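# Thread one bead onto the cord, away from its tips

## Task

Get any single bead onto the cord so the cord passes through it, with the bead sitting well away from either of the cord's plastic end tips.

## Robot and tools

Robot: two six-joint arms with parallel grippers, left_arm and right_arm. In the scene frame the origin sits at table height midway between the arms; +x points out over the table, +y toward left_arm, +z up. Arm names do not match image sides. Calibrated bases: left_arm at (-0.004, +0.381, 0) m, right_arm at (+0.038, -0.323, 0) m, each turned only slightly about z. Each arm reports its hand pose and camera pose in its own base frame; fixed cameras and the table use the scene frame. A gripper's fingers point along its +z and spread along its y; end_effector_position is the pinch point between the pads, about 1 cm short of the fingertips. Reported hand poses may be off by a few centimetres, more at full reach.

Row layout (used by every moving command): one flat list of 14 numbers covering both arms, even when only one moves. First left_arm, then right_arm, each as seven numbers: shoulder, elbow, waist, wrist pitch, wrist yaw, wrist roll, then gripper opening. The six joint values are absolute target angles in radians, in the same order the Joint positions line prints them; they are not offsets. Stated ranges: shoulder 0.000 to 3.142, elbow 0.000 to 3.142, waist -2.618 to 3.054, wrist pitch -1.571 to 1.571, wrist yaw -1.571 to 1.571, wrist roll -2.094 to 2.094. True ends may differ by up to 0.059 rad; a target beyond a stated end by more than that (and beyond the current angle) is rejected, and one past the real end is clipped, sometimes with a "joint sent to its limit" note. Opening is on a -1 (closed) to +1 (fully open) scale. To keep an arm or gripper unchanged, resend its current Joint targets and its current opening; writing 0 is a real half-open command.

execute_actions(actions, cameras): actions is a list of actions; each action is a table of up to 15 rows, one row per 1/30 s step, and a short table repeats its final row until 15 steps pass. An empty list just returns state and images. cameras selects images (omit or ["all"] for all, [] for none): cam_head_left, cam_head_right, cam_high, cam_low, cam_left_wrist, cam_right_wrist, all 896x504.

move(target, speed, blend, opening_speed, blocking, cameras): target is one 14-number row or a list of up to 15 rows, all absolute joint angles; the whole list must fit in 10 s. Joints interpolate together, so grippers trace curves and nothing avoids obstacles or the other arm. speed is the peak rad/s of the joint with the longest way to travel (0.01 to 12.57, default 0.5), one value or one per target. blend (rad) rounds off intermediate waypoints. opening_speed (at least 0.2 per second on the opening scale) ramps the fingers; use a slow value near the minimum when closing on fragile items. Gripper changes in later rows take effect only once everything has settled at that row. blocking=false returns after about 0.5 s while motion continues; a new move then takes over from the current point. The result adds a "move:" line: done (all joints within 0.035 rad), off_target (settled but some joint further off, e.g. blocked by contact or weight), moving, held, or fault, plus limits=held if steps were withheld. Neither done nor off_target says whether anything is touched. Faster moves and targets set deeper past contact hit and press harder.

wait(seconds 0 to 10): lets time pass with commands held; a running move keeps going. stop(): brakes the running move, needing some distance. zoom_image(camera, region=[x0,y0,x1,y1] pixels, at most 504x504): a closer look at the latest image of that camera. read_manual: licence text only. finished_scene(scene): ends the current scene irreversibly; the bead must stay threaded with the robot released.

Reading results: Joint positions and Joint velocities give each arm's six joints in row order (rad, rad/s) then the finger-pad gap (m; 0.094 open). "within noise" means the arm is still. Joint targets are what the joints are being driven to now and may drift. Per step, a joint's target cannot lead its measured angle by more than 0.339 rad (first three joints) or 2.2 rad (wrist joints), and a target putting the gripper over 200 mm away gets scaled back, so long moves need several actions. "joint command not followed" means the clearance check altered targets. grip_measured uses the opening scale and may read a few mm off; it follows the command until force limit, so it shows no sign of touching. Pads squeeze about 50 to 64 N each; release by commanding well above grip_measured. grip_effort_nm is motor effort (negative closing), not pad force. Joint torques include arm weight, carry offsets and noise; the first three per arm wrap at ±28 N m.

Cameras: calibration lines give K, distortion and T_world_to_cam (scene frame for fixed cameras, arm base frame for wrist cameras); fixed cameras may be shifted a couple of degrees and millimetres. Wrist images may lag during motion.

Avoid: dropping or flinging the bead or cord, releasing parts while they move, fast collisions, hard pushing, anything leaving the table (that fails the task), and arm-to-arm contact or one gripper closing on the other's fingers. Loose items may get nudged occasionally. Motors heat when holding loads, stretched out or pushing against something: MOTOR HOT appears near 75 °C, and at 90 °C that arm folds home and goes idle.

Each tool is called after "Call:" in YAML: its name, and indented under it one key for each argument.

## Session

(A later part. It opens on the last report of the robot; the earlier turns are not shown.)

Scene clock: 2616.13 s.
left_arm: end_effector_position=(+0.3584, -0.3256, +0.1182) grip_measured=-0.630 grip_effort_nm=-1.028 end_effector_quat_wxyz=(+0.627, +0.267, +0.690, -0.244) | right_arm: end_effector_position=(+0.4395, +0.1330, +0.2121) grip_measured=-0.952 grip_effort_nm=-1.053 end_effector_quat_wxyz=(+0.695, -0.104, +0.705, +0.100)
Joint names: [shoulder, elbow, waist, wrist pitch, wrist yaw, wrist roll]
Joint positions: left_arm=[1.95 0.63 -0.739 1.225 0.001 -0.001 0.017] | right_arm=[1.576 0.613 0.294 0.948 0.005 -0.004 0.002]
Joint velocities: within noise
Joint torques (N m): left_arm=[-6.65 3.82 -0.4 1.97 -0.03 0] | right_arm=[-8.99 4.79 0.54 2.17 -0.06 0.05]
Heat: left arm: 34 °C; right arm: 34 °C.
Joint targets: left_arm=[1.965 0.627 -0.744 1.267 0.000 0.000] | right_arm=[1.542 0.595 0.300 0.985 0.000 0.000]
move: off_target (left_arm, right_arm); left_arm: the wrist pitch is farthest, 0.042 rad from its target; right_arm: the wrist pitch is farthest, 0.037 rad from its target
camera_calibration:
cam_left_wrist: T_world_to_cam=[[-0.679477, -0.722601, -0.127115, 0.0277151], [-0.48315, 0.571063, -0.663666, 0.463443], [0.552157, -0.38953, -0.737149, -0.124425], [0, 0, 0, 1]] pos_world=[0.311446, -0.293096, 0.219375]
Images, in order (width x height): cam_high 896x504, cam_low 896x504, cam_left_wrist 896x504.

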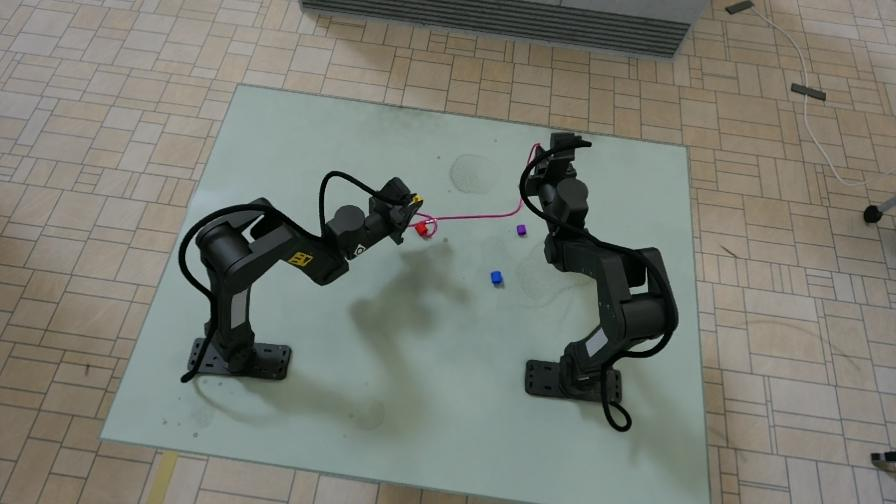

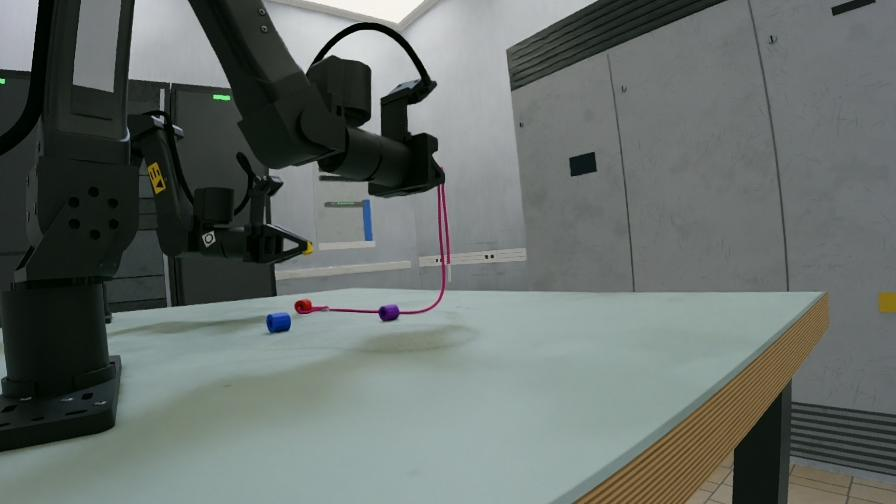

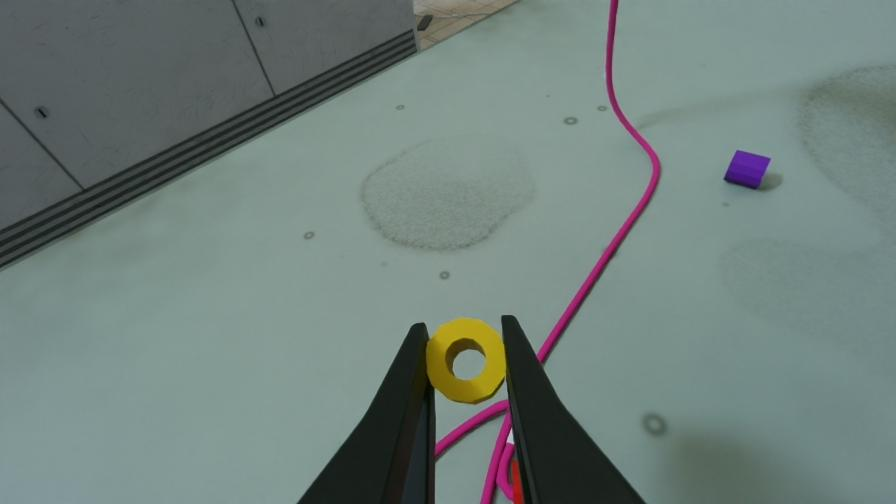

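Call:
move:
  target:
    - [1.965, 0.627, -0.744, 1.267, 0.0, 0.0, -0.72, 1.48, 1.004, 0.30, 0.554, 0.0, 0.0, -1.0]
    - [1.965, 0.627, -0.744, 1.267, 0.0, 0.0, -0.72, 1.48, 1.004, 0.867, 0.554, 0.0, 0.0, -1.0]
  speed: [0.5, 0.3]
  cameras: ["cam_left_wrist", "cam_low", "cam_high", "cam_head_left"]

Call:
zoom_image:
  camera: "cam_left_wrist"
  region: [350, 180, 560, 430]

Call:
zoom_image:
  camera: "cam_high"
  region: [380, 120, 480, 220]

Scene clock: 2650.53 s.
left_arm: end_effector_position=(+0.3584, -0.3256, +0.1184) grip_measured=-0.630 grip_effort_nm=-1.033 end_effector_quat_wxyz=(+0.628, +0.267, +0.689, -0.244) | right_arm: end_effector_position=(+0.3196, +0.3757, +0.3067) grip_measured=-0.952 grip_effort_nm=-1.057 end_effector_quat_wxyz=(+0.644, -0.296, +0.641, +0.295)
Joint names: [shoulder, elbow, waist, wrist pitch, wrist yaw, wrist roll]
Joint positions: left_arm=[1.95 0.63 -0.739 1.226 0.001 -0.001 0.017] | right_arm=[1.51 0.964 0.865 0.549 0.003 -0.002 0.002]
Joint velocities: within noise
Joint torques (N m): left_arm=[-6.65 3.84 -0.4 1.94 -0.03 0] | right_arm=[-9.22 10.35 0.23 1.86 -0.04 0.02]
Heat: left arm: 34 °C; right arm: 35 °C.
Joint targets: left_arm=[1.965 0.627 -0.744 1.267 0.000 0.000] | right_arm=[1.480 1.004 0.867 0.554 0.000 0.000]
move: off_target (left_arm, right_arm); left_arm: the wrist pitch is farthest, 0.041 rad from its target; right_arm: the elbow is farthest, 0.040 rad from its target
camera_calibration:
cam_left_wrist: T_world_to_cam=[[-0.679401, -0.72266, -0.127188, 0.0277029], [-0.48278, 0.570776, -0.664182, 0.463423], [0.552574, -0.389843, -0.736672, -0.124677], [0, 0, 0, 1]] pos_world=[0.311446, -0.293095, 0.219475]
Images, in order (width x height): cam_head_left 896x504, cam_high 896x504, cam_low 896x504, cam_left_wrist 896x504.

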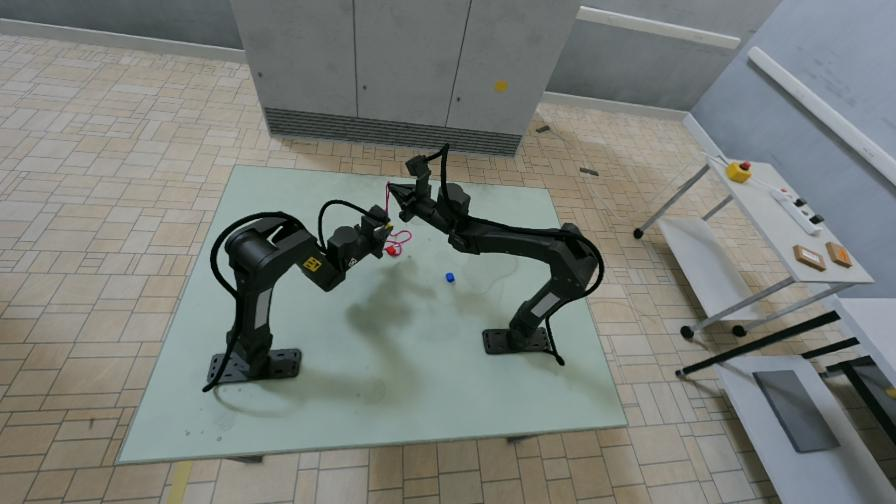

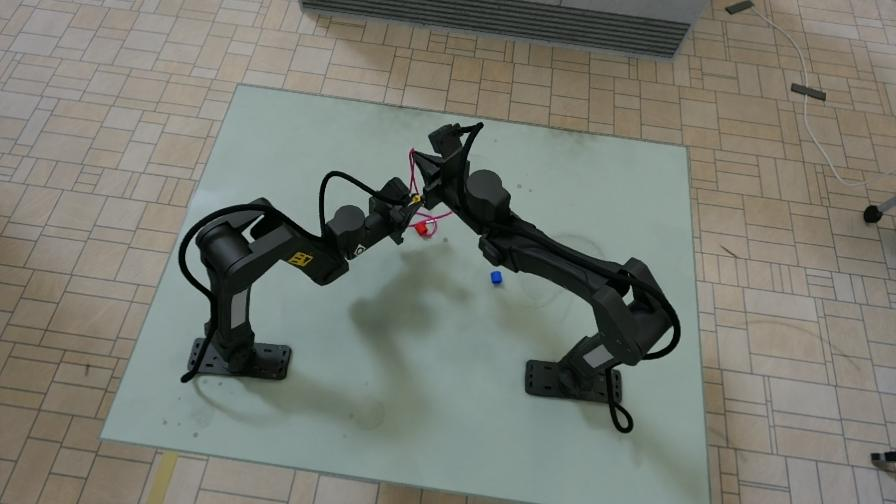

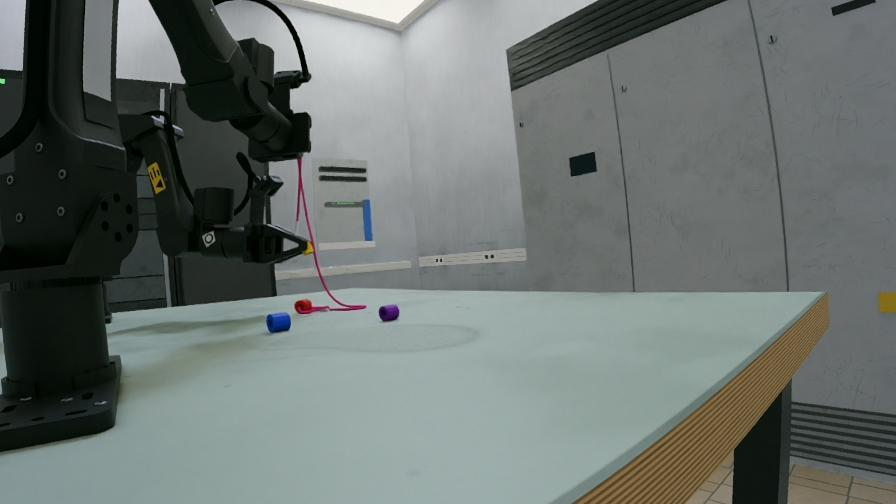

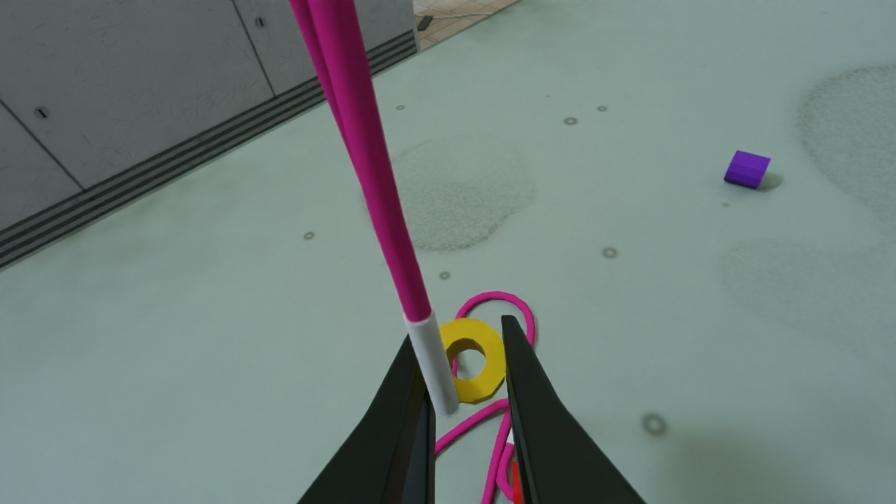

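Scaled by 2.016 from the camera's 896x504 image, which has a finer 1280x720 frame.

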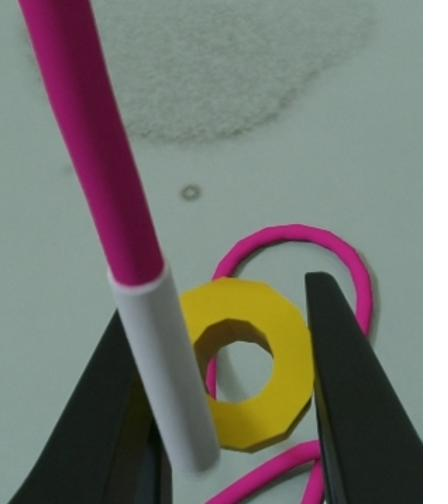

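Scaled by 5.040 from the camera's 896x504 image, which has a finer 1280x720 frame.

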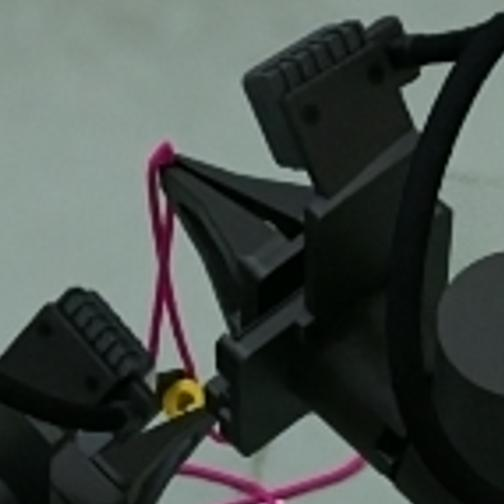

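Call:
move:
  target: [1.965, 0.627, -0.744, 1.267, 0.0, 0.0, -0.72, 1.537, 0.911, 0.81, 0.63, 0.0, 0.0, -1.0]
  speed: 0.1
  cameras: ["cam_left_wrist", "cam_high"]

Call:
zoom_image:
  camera: "cam_left_wrist"
  region: [350, 180, 560, 430]

Call:
zoom_image:
  camera: "cam_high"
  region: [380, 120, 480, 220]

Scene clock: 2676.07 s.
left_arm: end_effector_position=(+0.3584, -0.3256, +0.1184) grip_measured=-0.630 grip_effort_nm=-1.023 end_effector_quat_wxyz=(+0.628, +0.267, +0.689, -0.244) | right_arm: end_effector_position=(+0.3373, +0.3602, +0.2915) grip_measured=-0.952 grip_effort_nm=-1.057 end_effector_quat_wxyz=(+0.647, -0.282, +0.652, +0.278)
Joint names: [shoulder, elbow, waist, wrist pitch, wrist yaw, wrist roll]
Joint positions: left_arm=[1.95 0.63 -0.739 1.226 0.001 -0.001 0.017] | right_arm=[1.528 0.929 0.817 0.59 0.003 -0.002 0.002]
Joint velocities: within noise
Joint torques (N m): left_arm=[-6.67 3.82 -0.42 1.94 -0.04 0] | right_arm=[-6.22 5.87 -0.66 2.17 -0.05 0.01]
Heat: left arm: 34 °C; right arm: 35 °C.
Joint targets: left_arm=[1.965 0.627 -0.744 1.267 0.000 0.000] | right_arm=[1.537 0.911 0.810 0.630 0.000 0.000]
move: off_target (left_arm, right_arm); left_arm: the wrist pitch is farthest, 0.041 rad from its target; right_arm: the wrist pitch is farthest, 0.040 rad from its target
camera_calibration:
cam_left_wrist: T_world_to_cam=[[-0.679401, -0.72266, -0.127188, 0.0277029], [-0.48278, 0.570776, -0.664182, 0.463423], [0.552574, -0.389843, -0.736672, -0.124677], [0, 0, 0, 1]] pos_world=[0.311446, -0.293095, 0.219475]
Images, in order (width x height): cam_high 896x504, cam_left_wrist 896x504.

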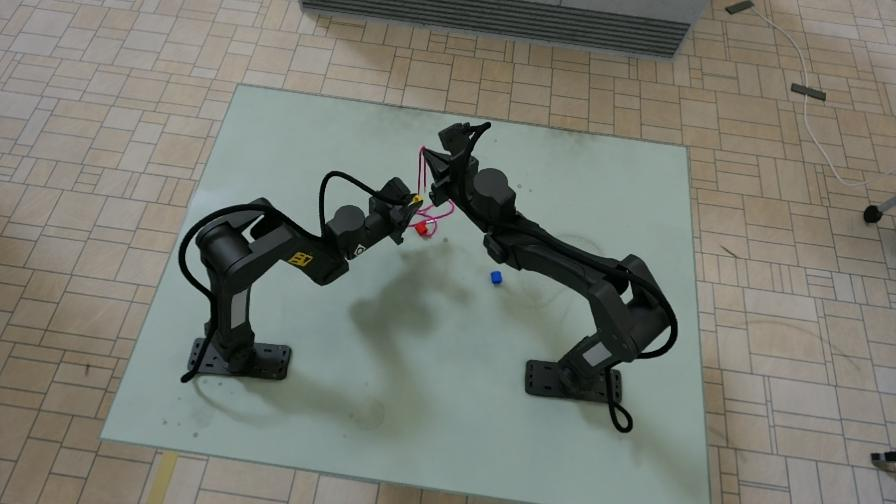

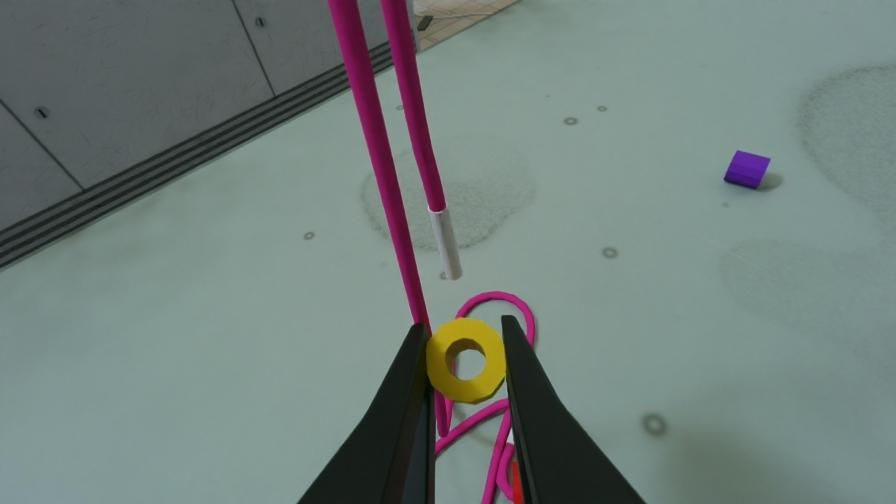

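Scaled by 2.016 from the camera's 896x504 image, which has a finer 1280x720 frame.

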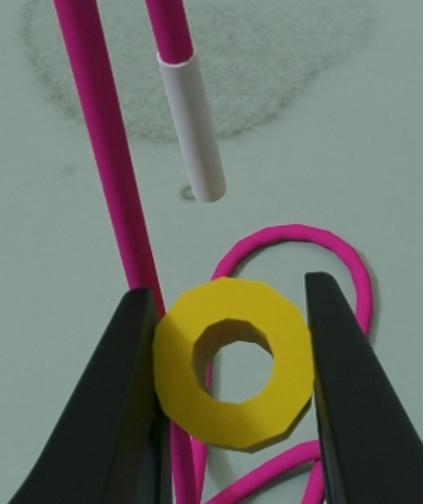

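Scaled by 5.040 from the camera's 896x504 image, which has a finer 1280x720 frame.

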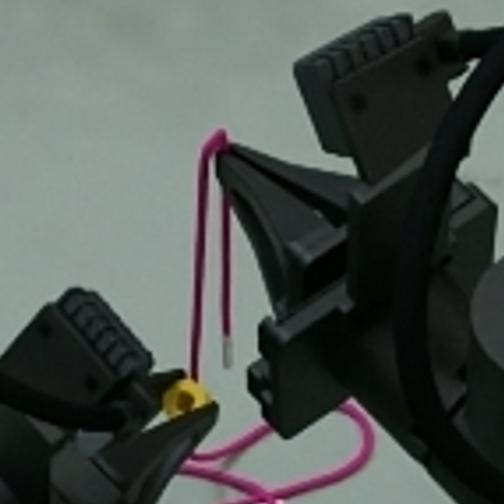

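Call:
move:
  target: [1.965, 0.627, -0.744, 1.267, 0.0, 0.0, -0.72, 1.468, 0.989, 0.873, 0.557, 0.0, 0.0, -1.0]
  speed: 0.05
  cameras: []

Call:
wait:
  seconds: 2
  cameras: ["cam_left_wrist", "cam_high"]

Call:
zoom_image:
  camera: "cam_left_wrist"
  region: [350, 180, 560, 430]

Call:
zoom_image:
  camera: "cam_high"
  region: [380, 120, 480, 220]

Scene clock: 2709.70 s.
left_arm: end_effector_position=(+0.3584, -0.3256, +0.1184) grip_measured=-0.630 grip_effort_nm=-1.023 end_effector_quat_wxyz=(+0.628, +0.267, +0.689, -0.244) | right_arm: end_effector_position=(+0.3179, +0.3734, +0.3003) grip_measured=-0.952 grip_effort_nm=-1.048 end_effector_quat_wxyz=(+0.640, -0.297, +0.645, +0.293)
Joint names: [shoulder, elbow, waist, wrist pitch, wrist yaw, wrist roll]
Joint positions: left_arm=[1.95 0.63 -0.739 1.226 0.001 -0.001 0.017] | right_arm=[1.504 0.943 0.865 0.553 0.003 -0.002 0.002]
Joint velocities: within noise
Joint torques (N m): left_arm=[-6.65 3.81 -0.42 1.94 -0.03 -0.01] | right_arm=[-9.59 10.89 0.76 1.82 -0.04 0.03]
Heat: left arm: 34 °C; right arm: 36 °C.
Joint targets: left_arm=[1.965 0.627 -0.744 1.267 0.000 0.000] | right_arm=[1.468 0.989 0.873 0.557 0.000 0.000]
move: off_target (left_arm, right_arm); left_arm: the wrist pitch is farthest, 0.041 rad from its target; right_arm: the elbow is farthest, 0.046 rad from its target
No camera images: "cameras" was empty.

Scene clock: 2711.70 s.
left_arm: end_effector_position=(+0.3584, -0.3256, +0.1184) grip_measured=-0.630 grip_effort_nm=-1.033 end_effector_quat_wxyz=(+0.628, +0.267, +0.689, -0.244) | right_arm: end_effector_position=(+0.3179, +0.3734, +0.3001) grip_measured=-0.952 grip_effort_nm=-1.057 end_effector_quat_wxyz=(+0.640, -0.297, +0.645, +0.293)
Joint names: [shoulder, elbow, waist, wrist pitch, wrist yaw, wrist roll]
Joint positions: left_arm=[1.95 0.63 -0.739 1.226 0.001 -0.001 0.017] | right_arm=[1.504 0.943 0.865 0.553 0.003 -0.002 0.002]
Joint velocities: within noise
Joint torques (N m): left_arm=[-6.65 3.84 -0.42 1.94 -0.03 0] | right_arm=[-9.61 10.91 0.77 1.85 -0.06 0.03]
Heat: left arm: 35 °C; right arm: 36 °C.
Joint targets: left_arm=[1.965 0.627 -0.744 1.267 0.000 0.000] | right_arm=[1.468 0.989 0.873 0.557 0.000 0.000]
Tool commands: left_gripper/opening=-0.72 right_gripper/opening=-1.0
wait: 2.00 s; at rest by 0.17 s
camera_calibration:
cam_left_wrist: T_world_to_cam=[[-0.679401, -0.72266, -0.127188, 0.0277029], [-0.48278, 0.570776, -0.664182, 0.463423], [0.552574, -0.389843, -0.736672, -0.124677], [0, 0, 0, 1]] pos_world=[0.311446, -0.293095, 0.219475]
Images, in order (width x height): cam_high 896x504, cam_left_wrist 896x504.

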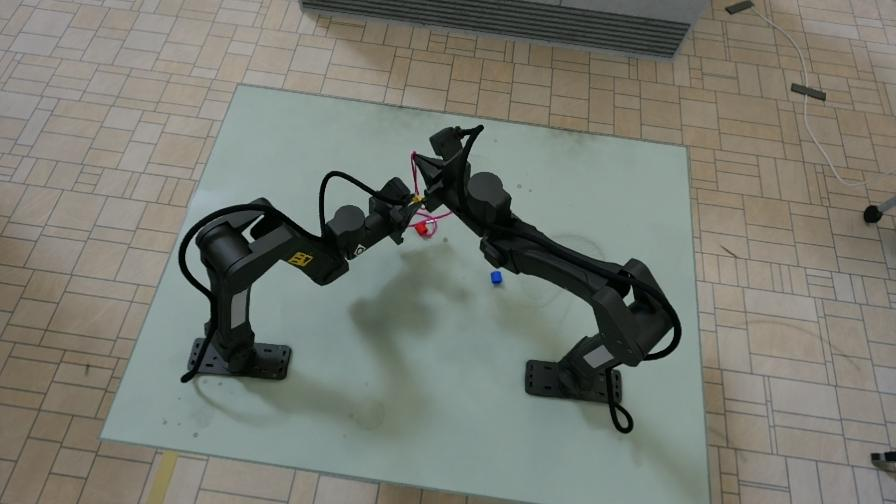

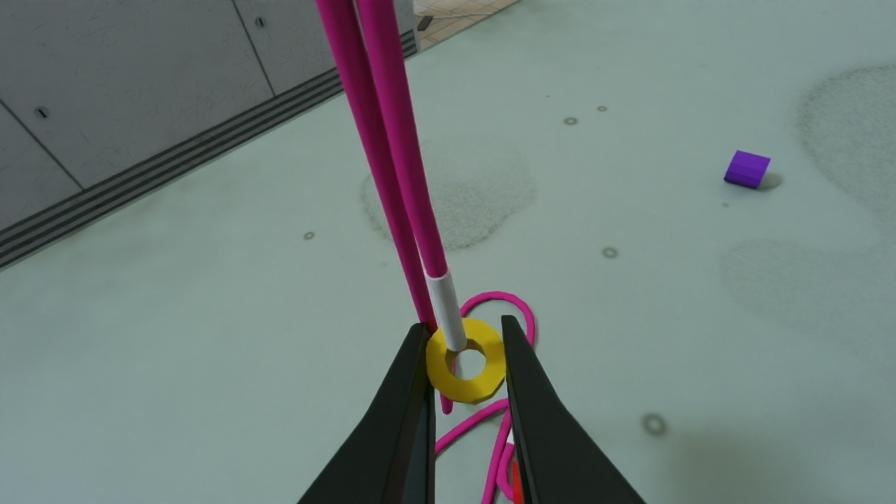

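Scaled by 2.016 from the camera's 896x504 image, which has a finer 1280x720 frame.

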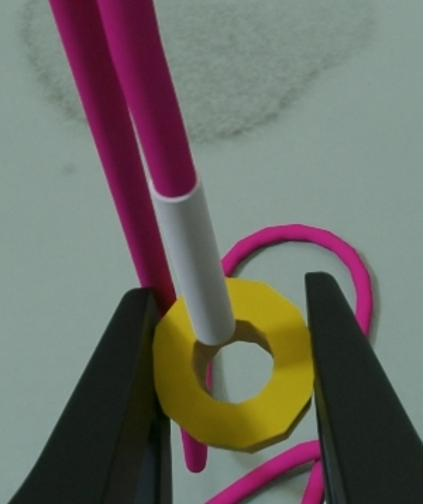

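Scaled by 5.040 from the camera's 896x504 image, which has a finer 1280x720 frame.

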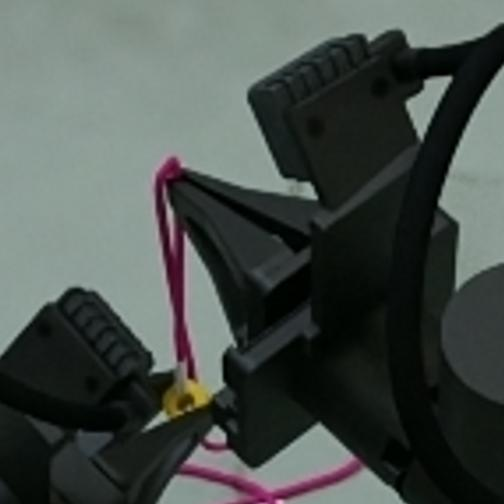

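Call:
move:
  target: [1.965, 0.627, -0.744, 1.267, 0.0, 0.0, -0.72, 1.528, 0.873, 0.851, 0.657, 0.0, 0.0, -1.0]
  speed: 0.06
  cameras: ["cam_left_wrist", "cam_high"]

Call:
zoom_image:
  camera: "cam_left_wrist"
  region: [350, 180, 560, 430]

Scene clock: 2739.30 s.
left_arm: end_effector_position=(+0.3584, -0.3256, +0.1184) grip_measured=-0.630 grip_effort_nm=-1.033 end_effector_quat_wxyz=(+0.628, +0.267, +0.689, -0.244) | right_arm: end_effector_position=(+0.3175, +0.3710, +0.2856) grip_measured=-0.952 grip_effort_nm=-1.053 end_effector_quat_wxyz=(+0.641, -0.296, +0.645, +0.293)
Joint names: [shoulder, elbow, waist, wrist pitch, wrist yaw, wrist roll]
Joint positions: left_arm=[1.95 0.63 -0.739 1.226 0.001 -0.001 0.017] | right_arm=[1.517 0.892 0.862 0.617 0.003 -0.002 0.002]
Joint velocities: within noise
Joint torques (N m): left_arm=[-6.64 3.84 -0.39 1.94 -0.03 -0.01] | right_arm=[-5.9 5.75 -0.96 2.2 -0.04 0.01]
Heat: left arm: 35 °C; right arm: 37 °C.
Joint targets: left_arm=[1.965 0.627 -0.744 1.267 0.000 0.000] | right_arm=[1.528 0.873 0.851 0.657 0.000 0.000]
move: off_target (left_arm, right_arm); left_arm: the wrist pitch is farthest, 0.041 rad from its target; right_arm: the wrist pitch is farthest, 0.040 rad from its target
camera_calibration:
cam_left_wrist: T_world_to_cam=[[-0.679401, -0.72266, -0.127188, 0.0277029], [-0.48278, 0.570776, -0.664182, 0.463423], [0.552574, -0.389843, -0.736672, -0.124677], [0, 0, 0, 1]] pos_world=[0.311446, -0.293095, 0.219475]
Images, in order (width x height): cam_high 896x504, cam_left_wrist 896x504.

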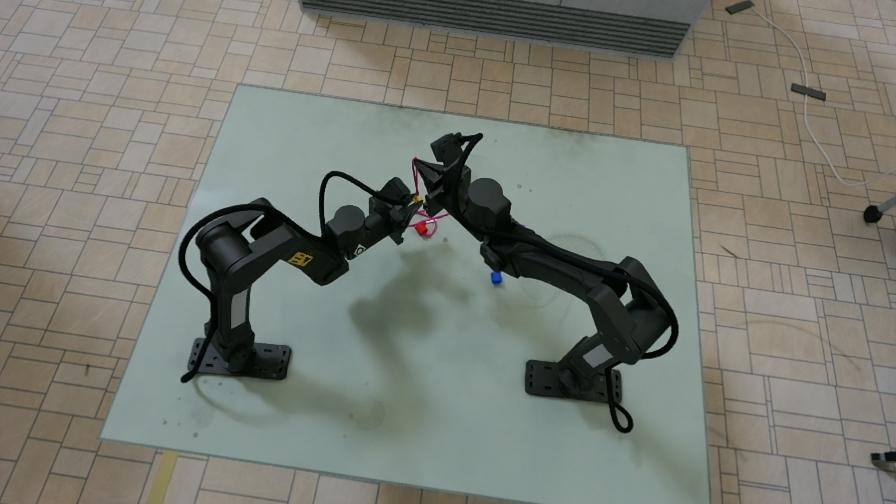

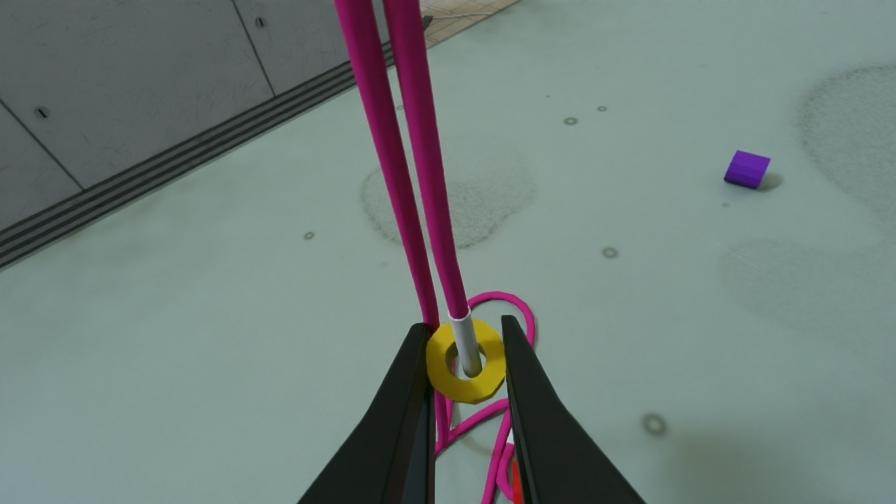

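Scaled by 2.016 from the camera's 896x504 image, which has a finer 1280x720 frame.

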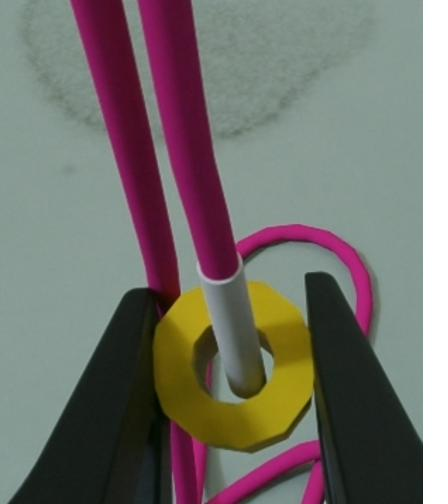

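Call:
move:
  target: [1.965, 0.627, -0.744, 1.267, 0.0, 0.0, -0.72, 1.558, 0.828, 0.839, 0.736, 0.0, 0.0, -1.0]
  speed: 0.06
  cameras: ["cam_left_wrist", "cam_low"]

Call:
zoom_image:
  camera: "cam_left_wrist"
  region: [350, 180, 560, 430]

Call:
zoom_image:
  camera: "cam_low"
  region: [250, 170, 370, 300]

Scene clock: 2752.13 s.
left_arm: end_effector_position=(+0.3584, -0.3256, +0.1184) grip_measured=-0.630 grip_effort_nm=-1.028 end_effector_quat_wxyz=(+0.628, +0.267, +0.689, -0.244) | right_arm: end_effector_position=(+0.3229, +0.3663, +0.2705) grip_measured=-0.952 grip_effort_nm=-1.057 end_effector_quat_wxyz=(+0.645, -0.291, +0.645, +0.289)
Joint names: [shoulder, elbow, waist, wrist pitch, wrist yaw, wrist roll]
Joint positions: left_arm=[1.95 0.63 -0.739 1.226 0.001 -0.001 0.017] | right_arm=[1.546 0.848 0.848 0.696 0.003 -0.002 0.002]
Joint velocities: within noise
Joint torques (N m): left_arm=[-6.65 3.82 -0.4 1.94 -0.03 0] | right_arm=[-5.89 5.49 -0.76 2.17 -0.05 0.05]
Heat: left arm: 35 °C; right arm: 38 °C.
Joint targets: left_arm=[1.965 0.627 -0.744 1.267 0.000 0.000] | right_arm=[1.558 0.828 0.839 0.736 0.000 0.000]
move: off_target (left_arm, right_arm); left_arm: the wrist pitch is farthest, 0.041 rad from its target; right_arm: the wrist pitch is farthest, 0.040 rad from its target
camera_calibration:
cam_left_wrist: T_world_to_cam=[[-0.679401, -0.72266, -0.127188, 0.0277029], [-0.48278, 0.570776, -0.664182, 0.463423], [0.552574, -0.389843, -0.736672, -0.124677], [0, 0, 0, 1]] pos_world=[0.311446, -0.293095, 0.219475]
Images, in order (width x height): cam_low 896x504, cam_left_wrist 896x504.

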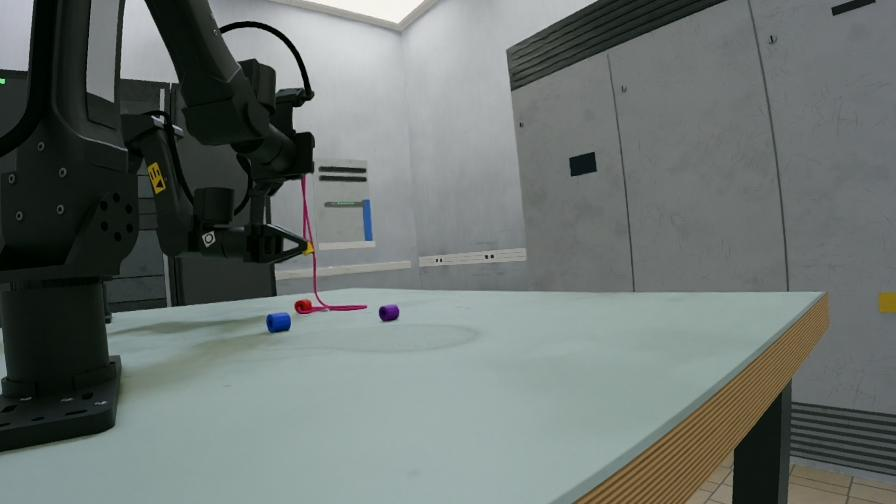

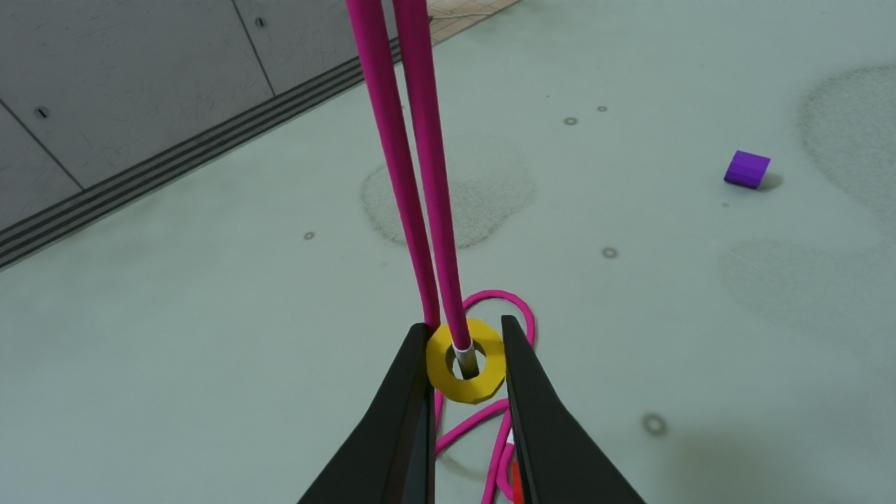

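Scaled by 2.016 from the camera's 896x504 image, which has a finer 1280x720 frame.

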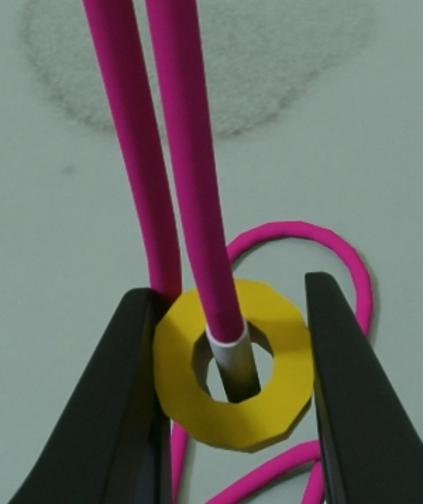

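Scaled by 3.877 from the camera's 896x504 image, which has a finer 1280x720 frame.

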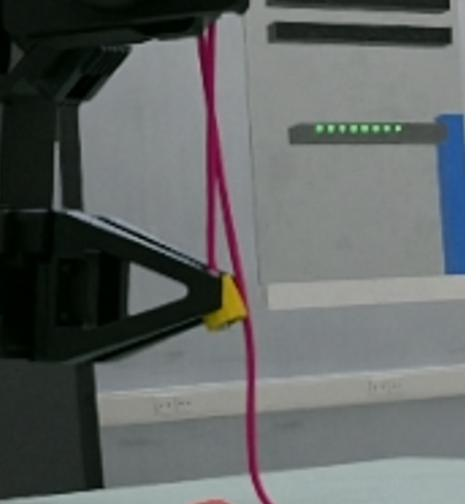

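Call:
move:
  target:
    - [1.965, 0.627, -0.744, 1.267, 0.0, 0.0, -0.72, 1.64, 0.745, 0.827, 0.90, 0.0, 0.0, -1.0]
    - [1.965, 0.627, -0.744, 1.267, 0.0, 0.0, -0.72, 1.744, 0.682, 0.827, 1.068, 0.0, 0.0, -1.0]
  speed: 0.15
  cameras: ["cam_left_wrist", "cam_low"]

Call:
zoom_image:
  camera: "cam_low"
  region: [250, 170, 370, 320]

Scene clock: 2788.20 s.
left_arm: end_effector_position=(+0.3584, -0.3256, +0.1184) grip_measured=-0.630 grip_effort_nm=-1.028 end_effector_quat_wxyz=(+0.628, +0.267, +0.689, -0.244) | right_arm: end_effector_position=(+0.3270, +0.3623, +0.1996) grip_measured=-0.952 grip_effort_nm=-1.057 end_effector_quat_wxyz=(+0.647, -0.287, +0.647, +0.285)
Joint names: [shoulder, elbow, waist, wrist pitch, wrist yaw, wrist roll]
Joint positions: left_arm=[1.95 0.63 -0.739 1.226 0.001 -0.001 0.017] | right_arm=[1.731 0.699 0.836 1.031 0.003 -0.002 0.002]
Joint velocities: within noise
Joint torques (N m): left_arm=[-6.65 3.81 -0.39 1.94 -0.03 -0.01] | right_arm=[-6.46 4.66 -0.79 2.18 -0.04 0.04]
Heat: left arm: 35 °C; right arm: 40 °C.
Joint targets: left_arm=[1.965 0.627 -0.744 1.267 0.000 0.000] | right_arm=[1.744 0.682 0.827 1.068 0.000 0.000]
move: off_target (left_arm, right_arm); left_arm: the wrist pitch is farthest, 0.041 rad from its target; right_arm: the wrist pitch is farthest, 0.037 rad from its target
camera_calibration:
cam_left_wrist: T_world_to_cam=[[-0.679401, -0.72266, -0.127188, 0.0277029], [-0.48278, 0.570776, -0.664182, 0.463423], [0.552574, -0.389843, -0.736672, -0.124677], [0, 0, 0, 1]] pos_world=[0.311446, -0.293095, 0.219475]
Images, in order (width x height): cam_low 896x504, cam_left_wrist 896x504.

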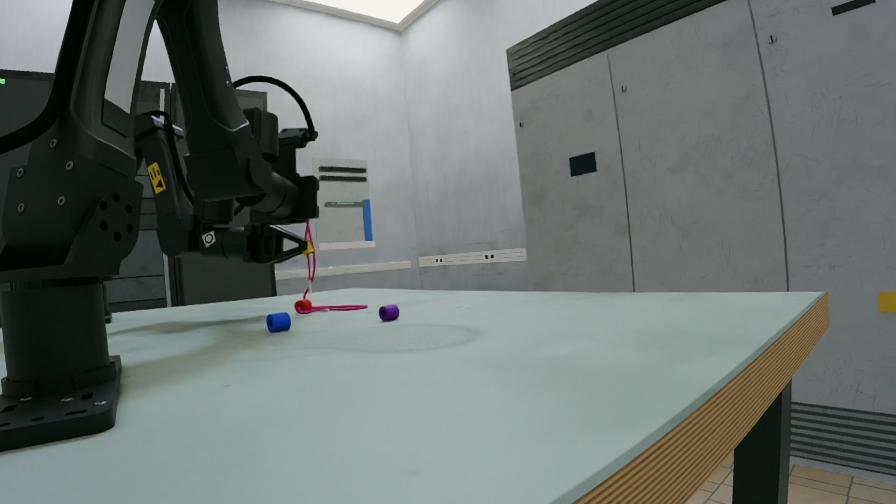

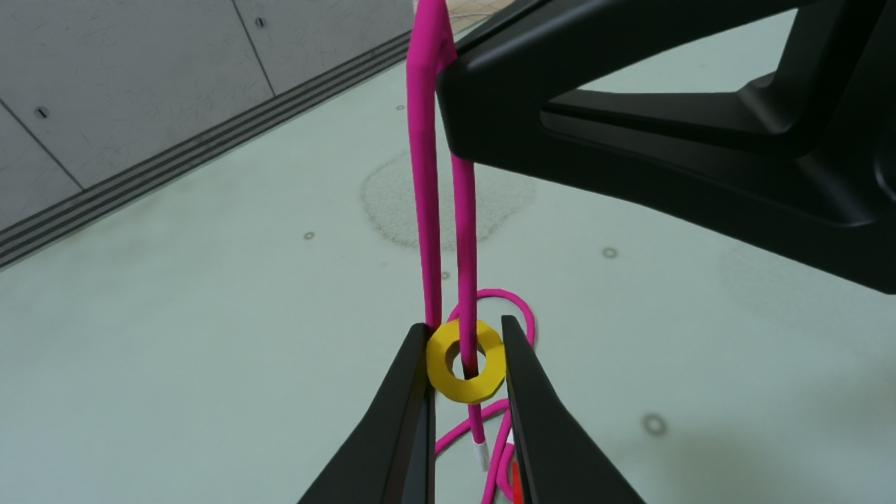

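Scaled by 3.360 from the camera's 896x504 image, which has a finer 1280x720 frame.

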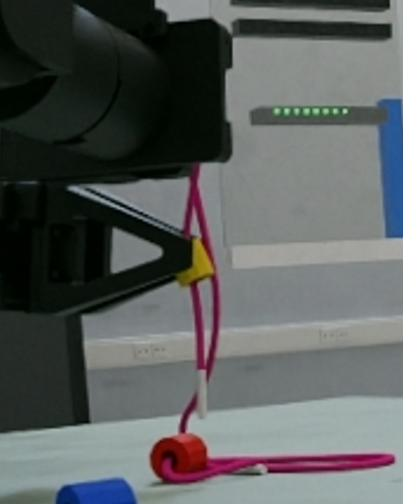

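Call:
move:
  target:
    - [1.965, 0.627, -0.542, 1.267, 0.0, 0.0, -0.72, 2.026, 1.139, 0.86, 0.918, 0.0, 0.0, -1.0]
    - [2.047, 0.685, -0.542, 1.145, 0.0, 0.0, -0.72, 2.169, 1.035, 0.86, 1.142, 0.0, 0.0, -1.0]
    - [2.05, 0.771, -0.542, 0.85, 0.0, 0.0, -0.72, 2.308, 1.03, 0.86, 1.286, 0.0, 0.0, -1.0]
  speed: [0.2, 0.15, 0.15]
  blend: [0.02, 0.02, 0]

Call:
zoom_image:
  camera: "cam_low"
  region: [220, 190, 360, 330]

Scene clock: 2825.07 s.
left_arm: end_effector_position=(+0.4168, -0.2550, +0.0311) grip_measured=-0.630 grip_effort_nm=-1.023 end_effector_quat_wxyz=(+0.514, +0.230, +0.813, -0.146) | right_arm: end_effector_position=(+0.3805, +0.4352, +0.1056) grip_measured=-0.952 grip_effort_nm=-1.053 end_effector_quat_wxyz=(+0.645, -0.292, +0.644, +0.291)
Joint names: [shoulder, elbow, waist, wrist pitch, wrist yaw, wrist roll]
Joint positions: left_arm=[2.028 0.747 -0.55 0.837 0.002 -0.001 0.017] | right_arm=[2.287 1.046 0.852 1.242 0.003 -0.002 0.002]
Joint velocities: within noise
Joint torques (N m): left_arm=[-6.95 6.02 0.66 1.6 -0.03 -0.01] | right_arm=[-9.58 3.74 0.73 2.24 -0.08 0.02]
Heat: left arm: 36 °C; right arm: 41 °C.
Joint targets: left_arm=[2.050 0.771 -0.542 0.850 0.000 0.000] | right_arm=[2.308 1.030 0.860 1.286 0.000 0.000]
move: off_target (right_arm); right_arm: the wrist pitch is farthest, 0.044 rad from its target
camera_calibration:
cam_left_wrist: T_world_to_cam=[[-0.568661, -0.814631, -0.11402, 0.0371992], [-0.736845, 0.566092, -0.369594, 0.488928], [0.365629, -0.126159, -0.922171, -0.042723], [0, 0, 0, 1]] pos_world=[0.397039, -0.251864, 0.145549]
cam_right_wrist: T_world_to_cam=[[0.746606, -0.657877, -0.0988794, 0.0146103], [-0.501389, -0.458753, -0.73359, 0.493021], [0.437251, 0.59728, -0.672361, -0.239437], [0, 0, 0, 1]] pos_world=[0.340981, 0.378798, 0.202132]

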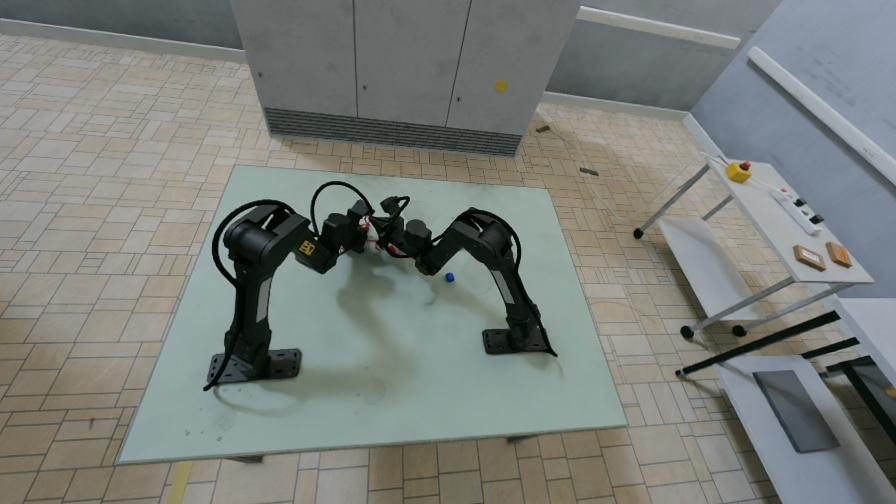

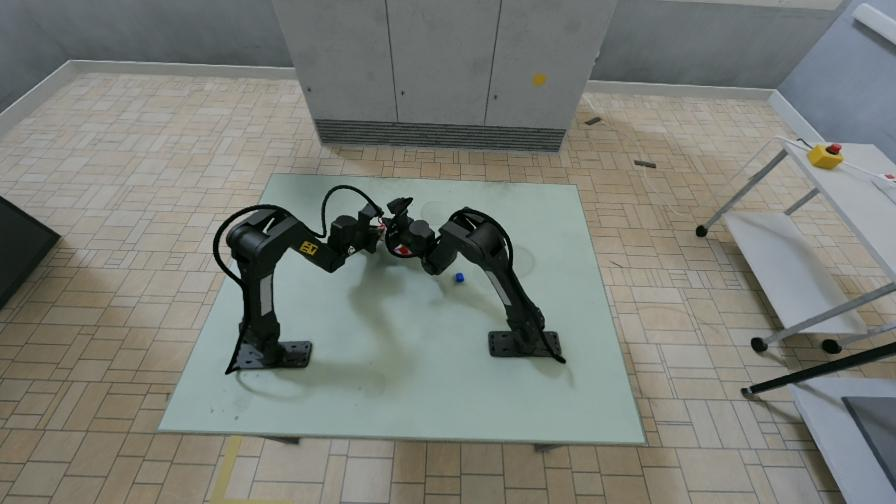

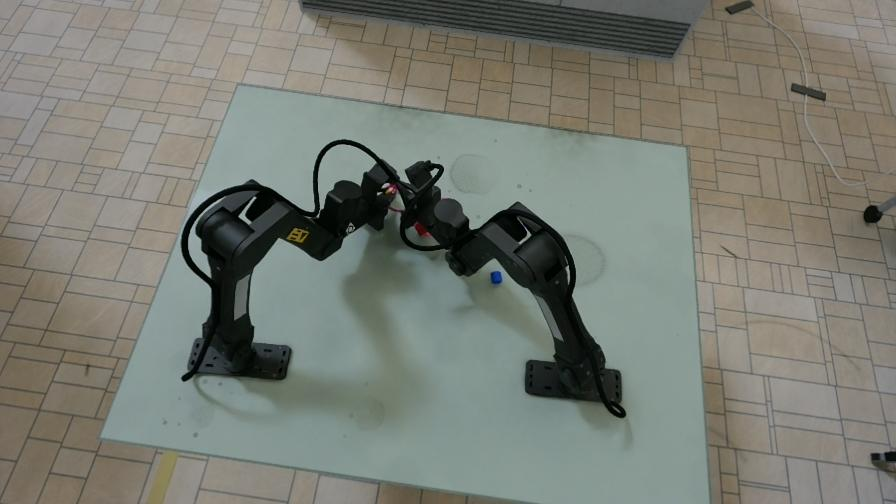

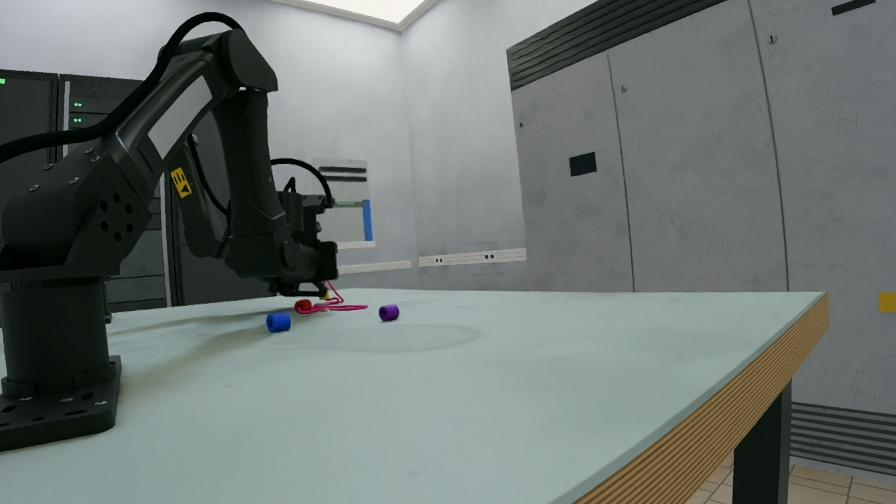

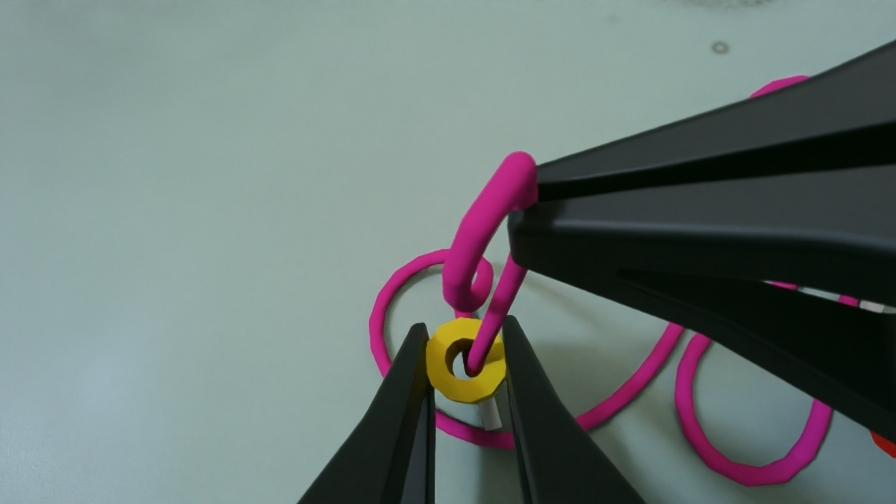

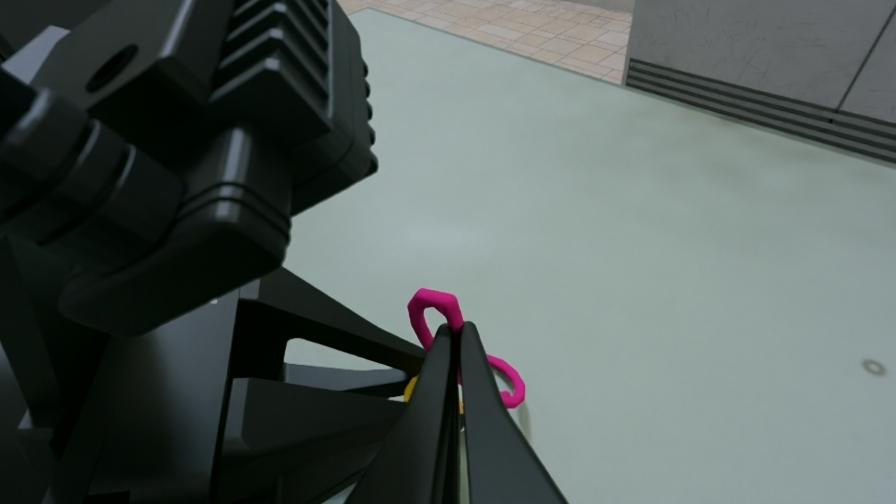

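Scaled by 3.600 from the camera's 896x504 image, which has a finer 1280x720 frame.

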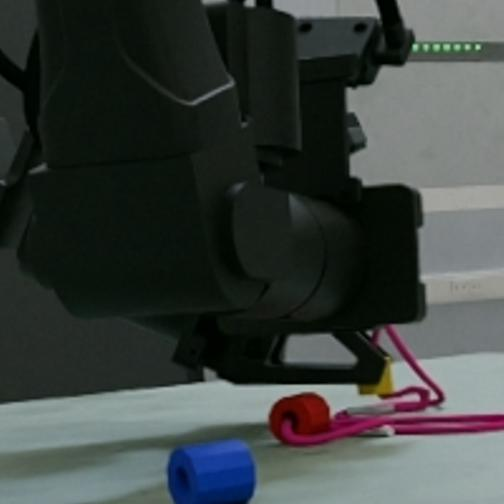

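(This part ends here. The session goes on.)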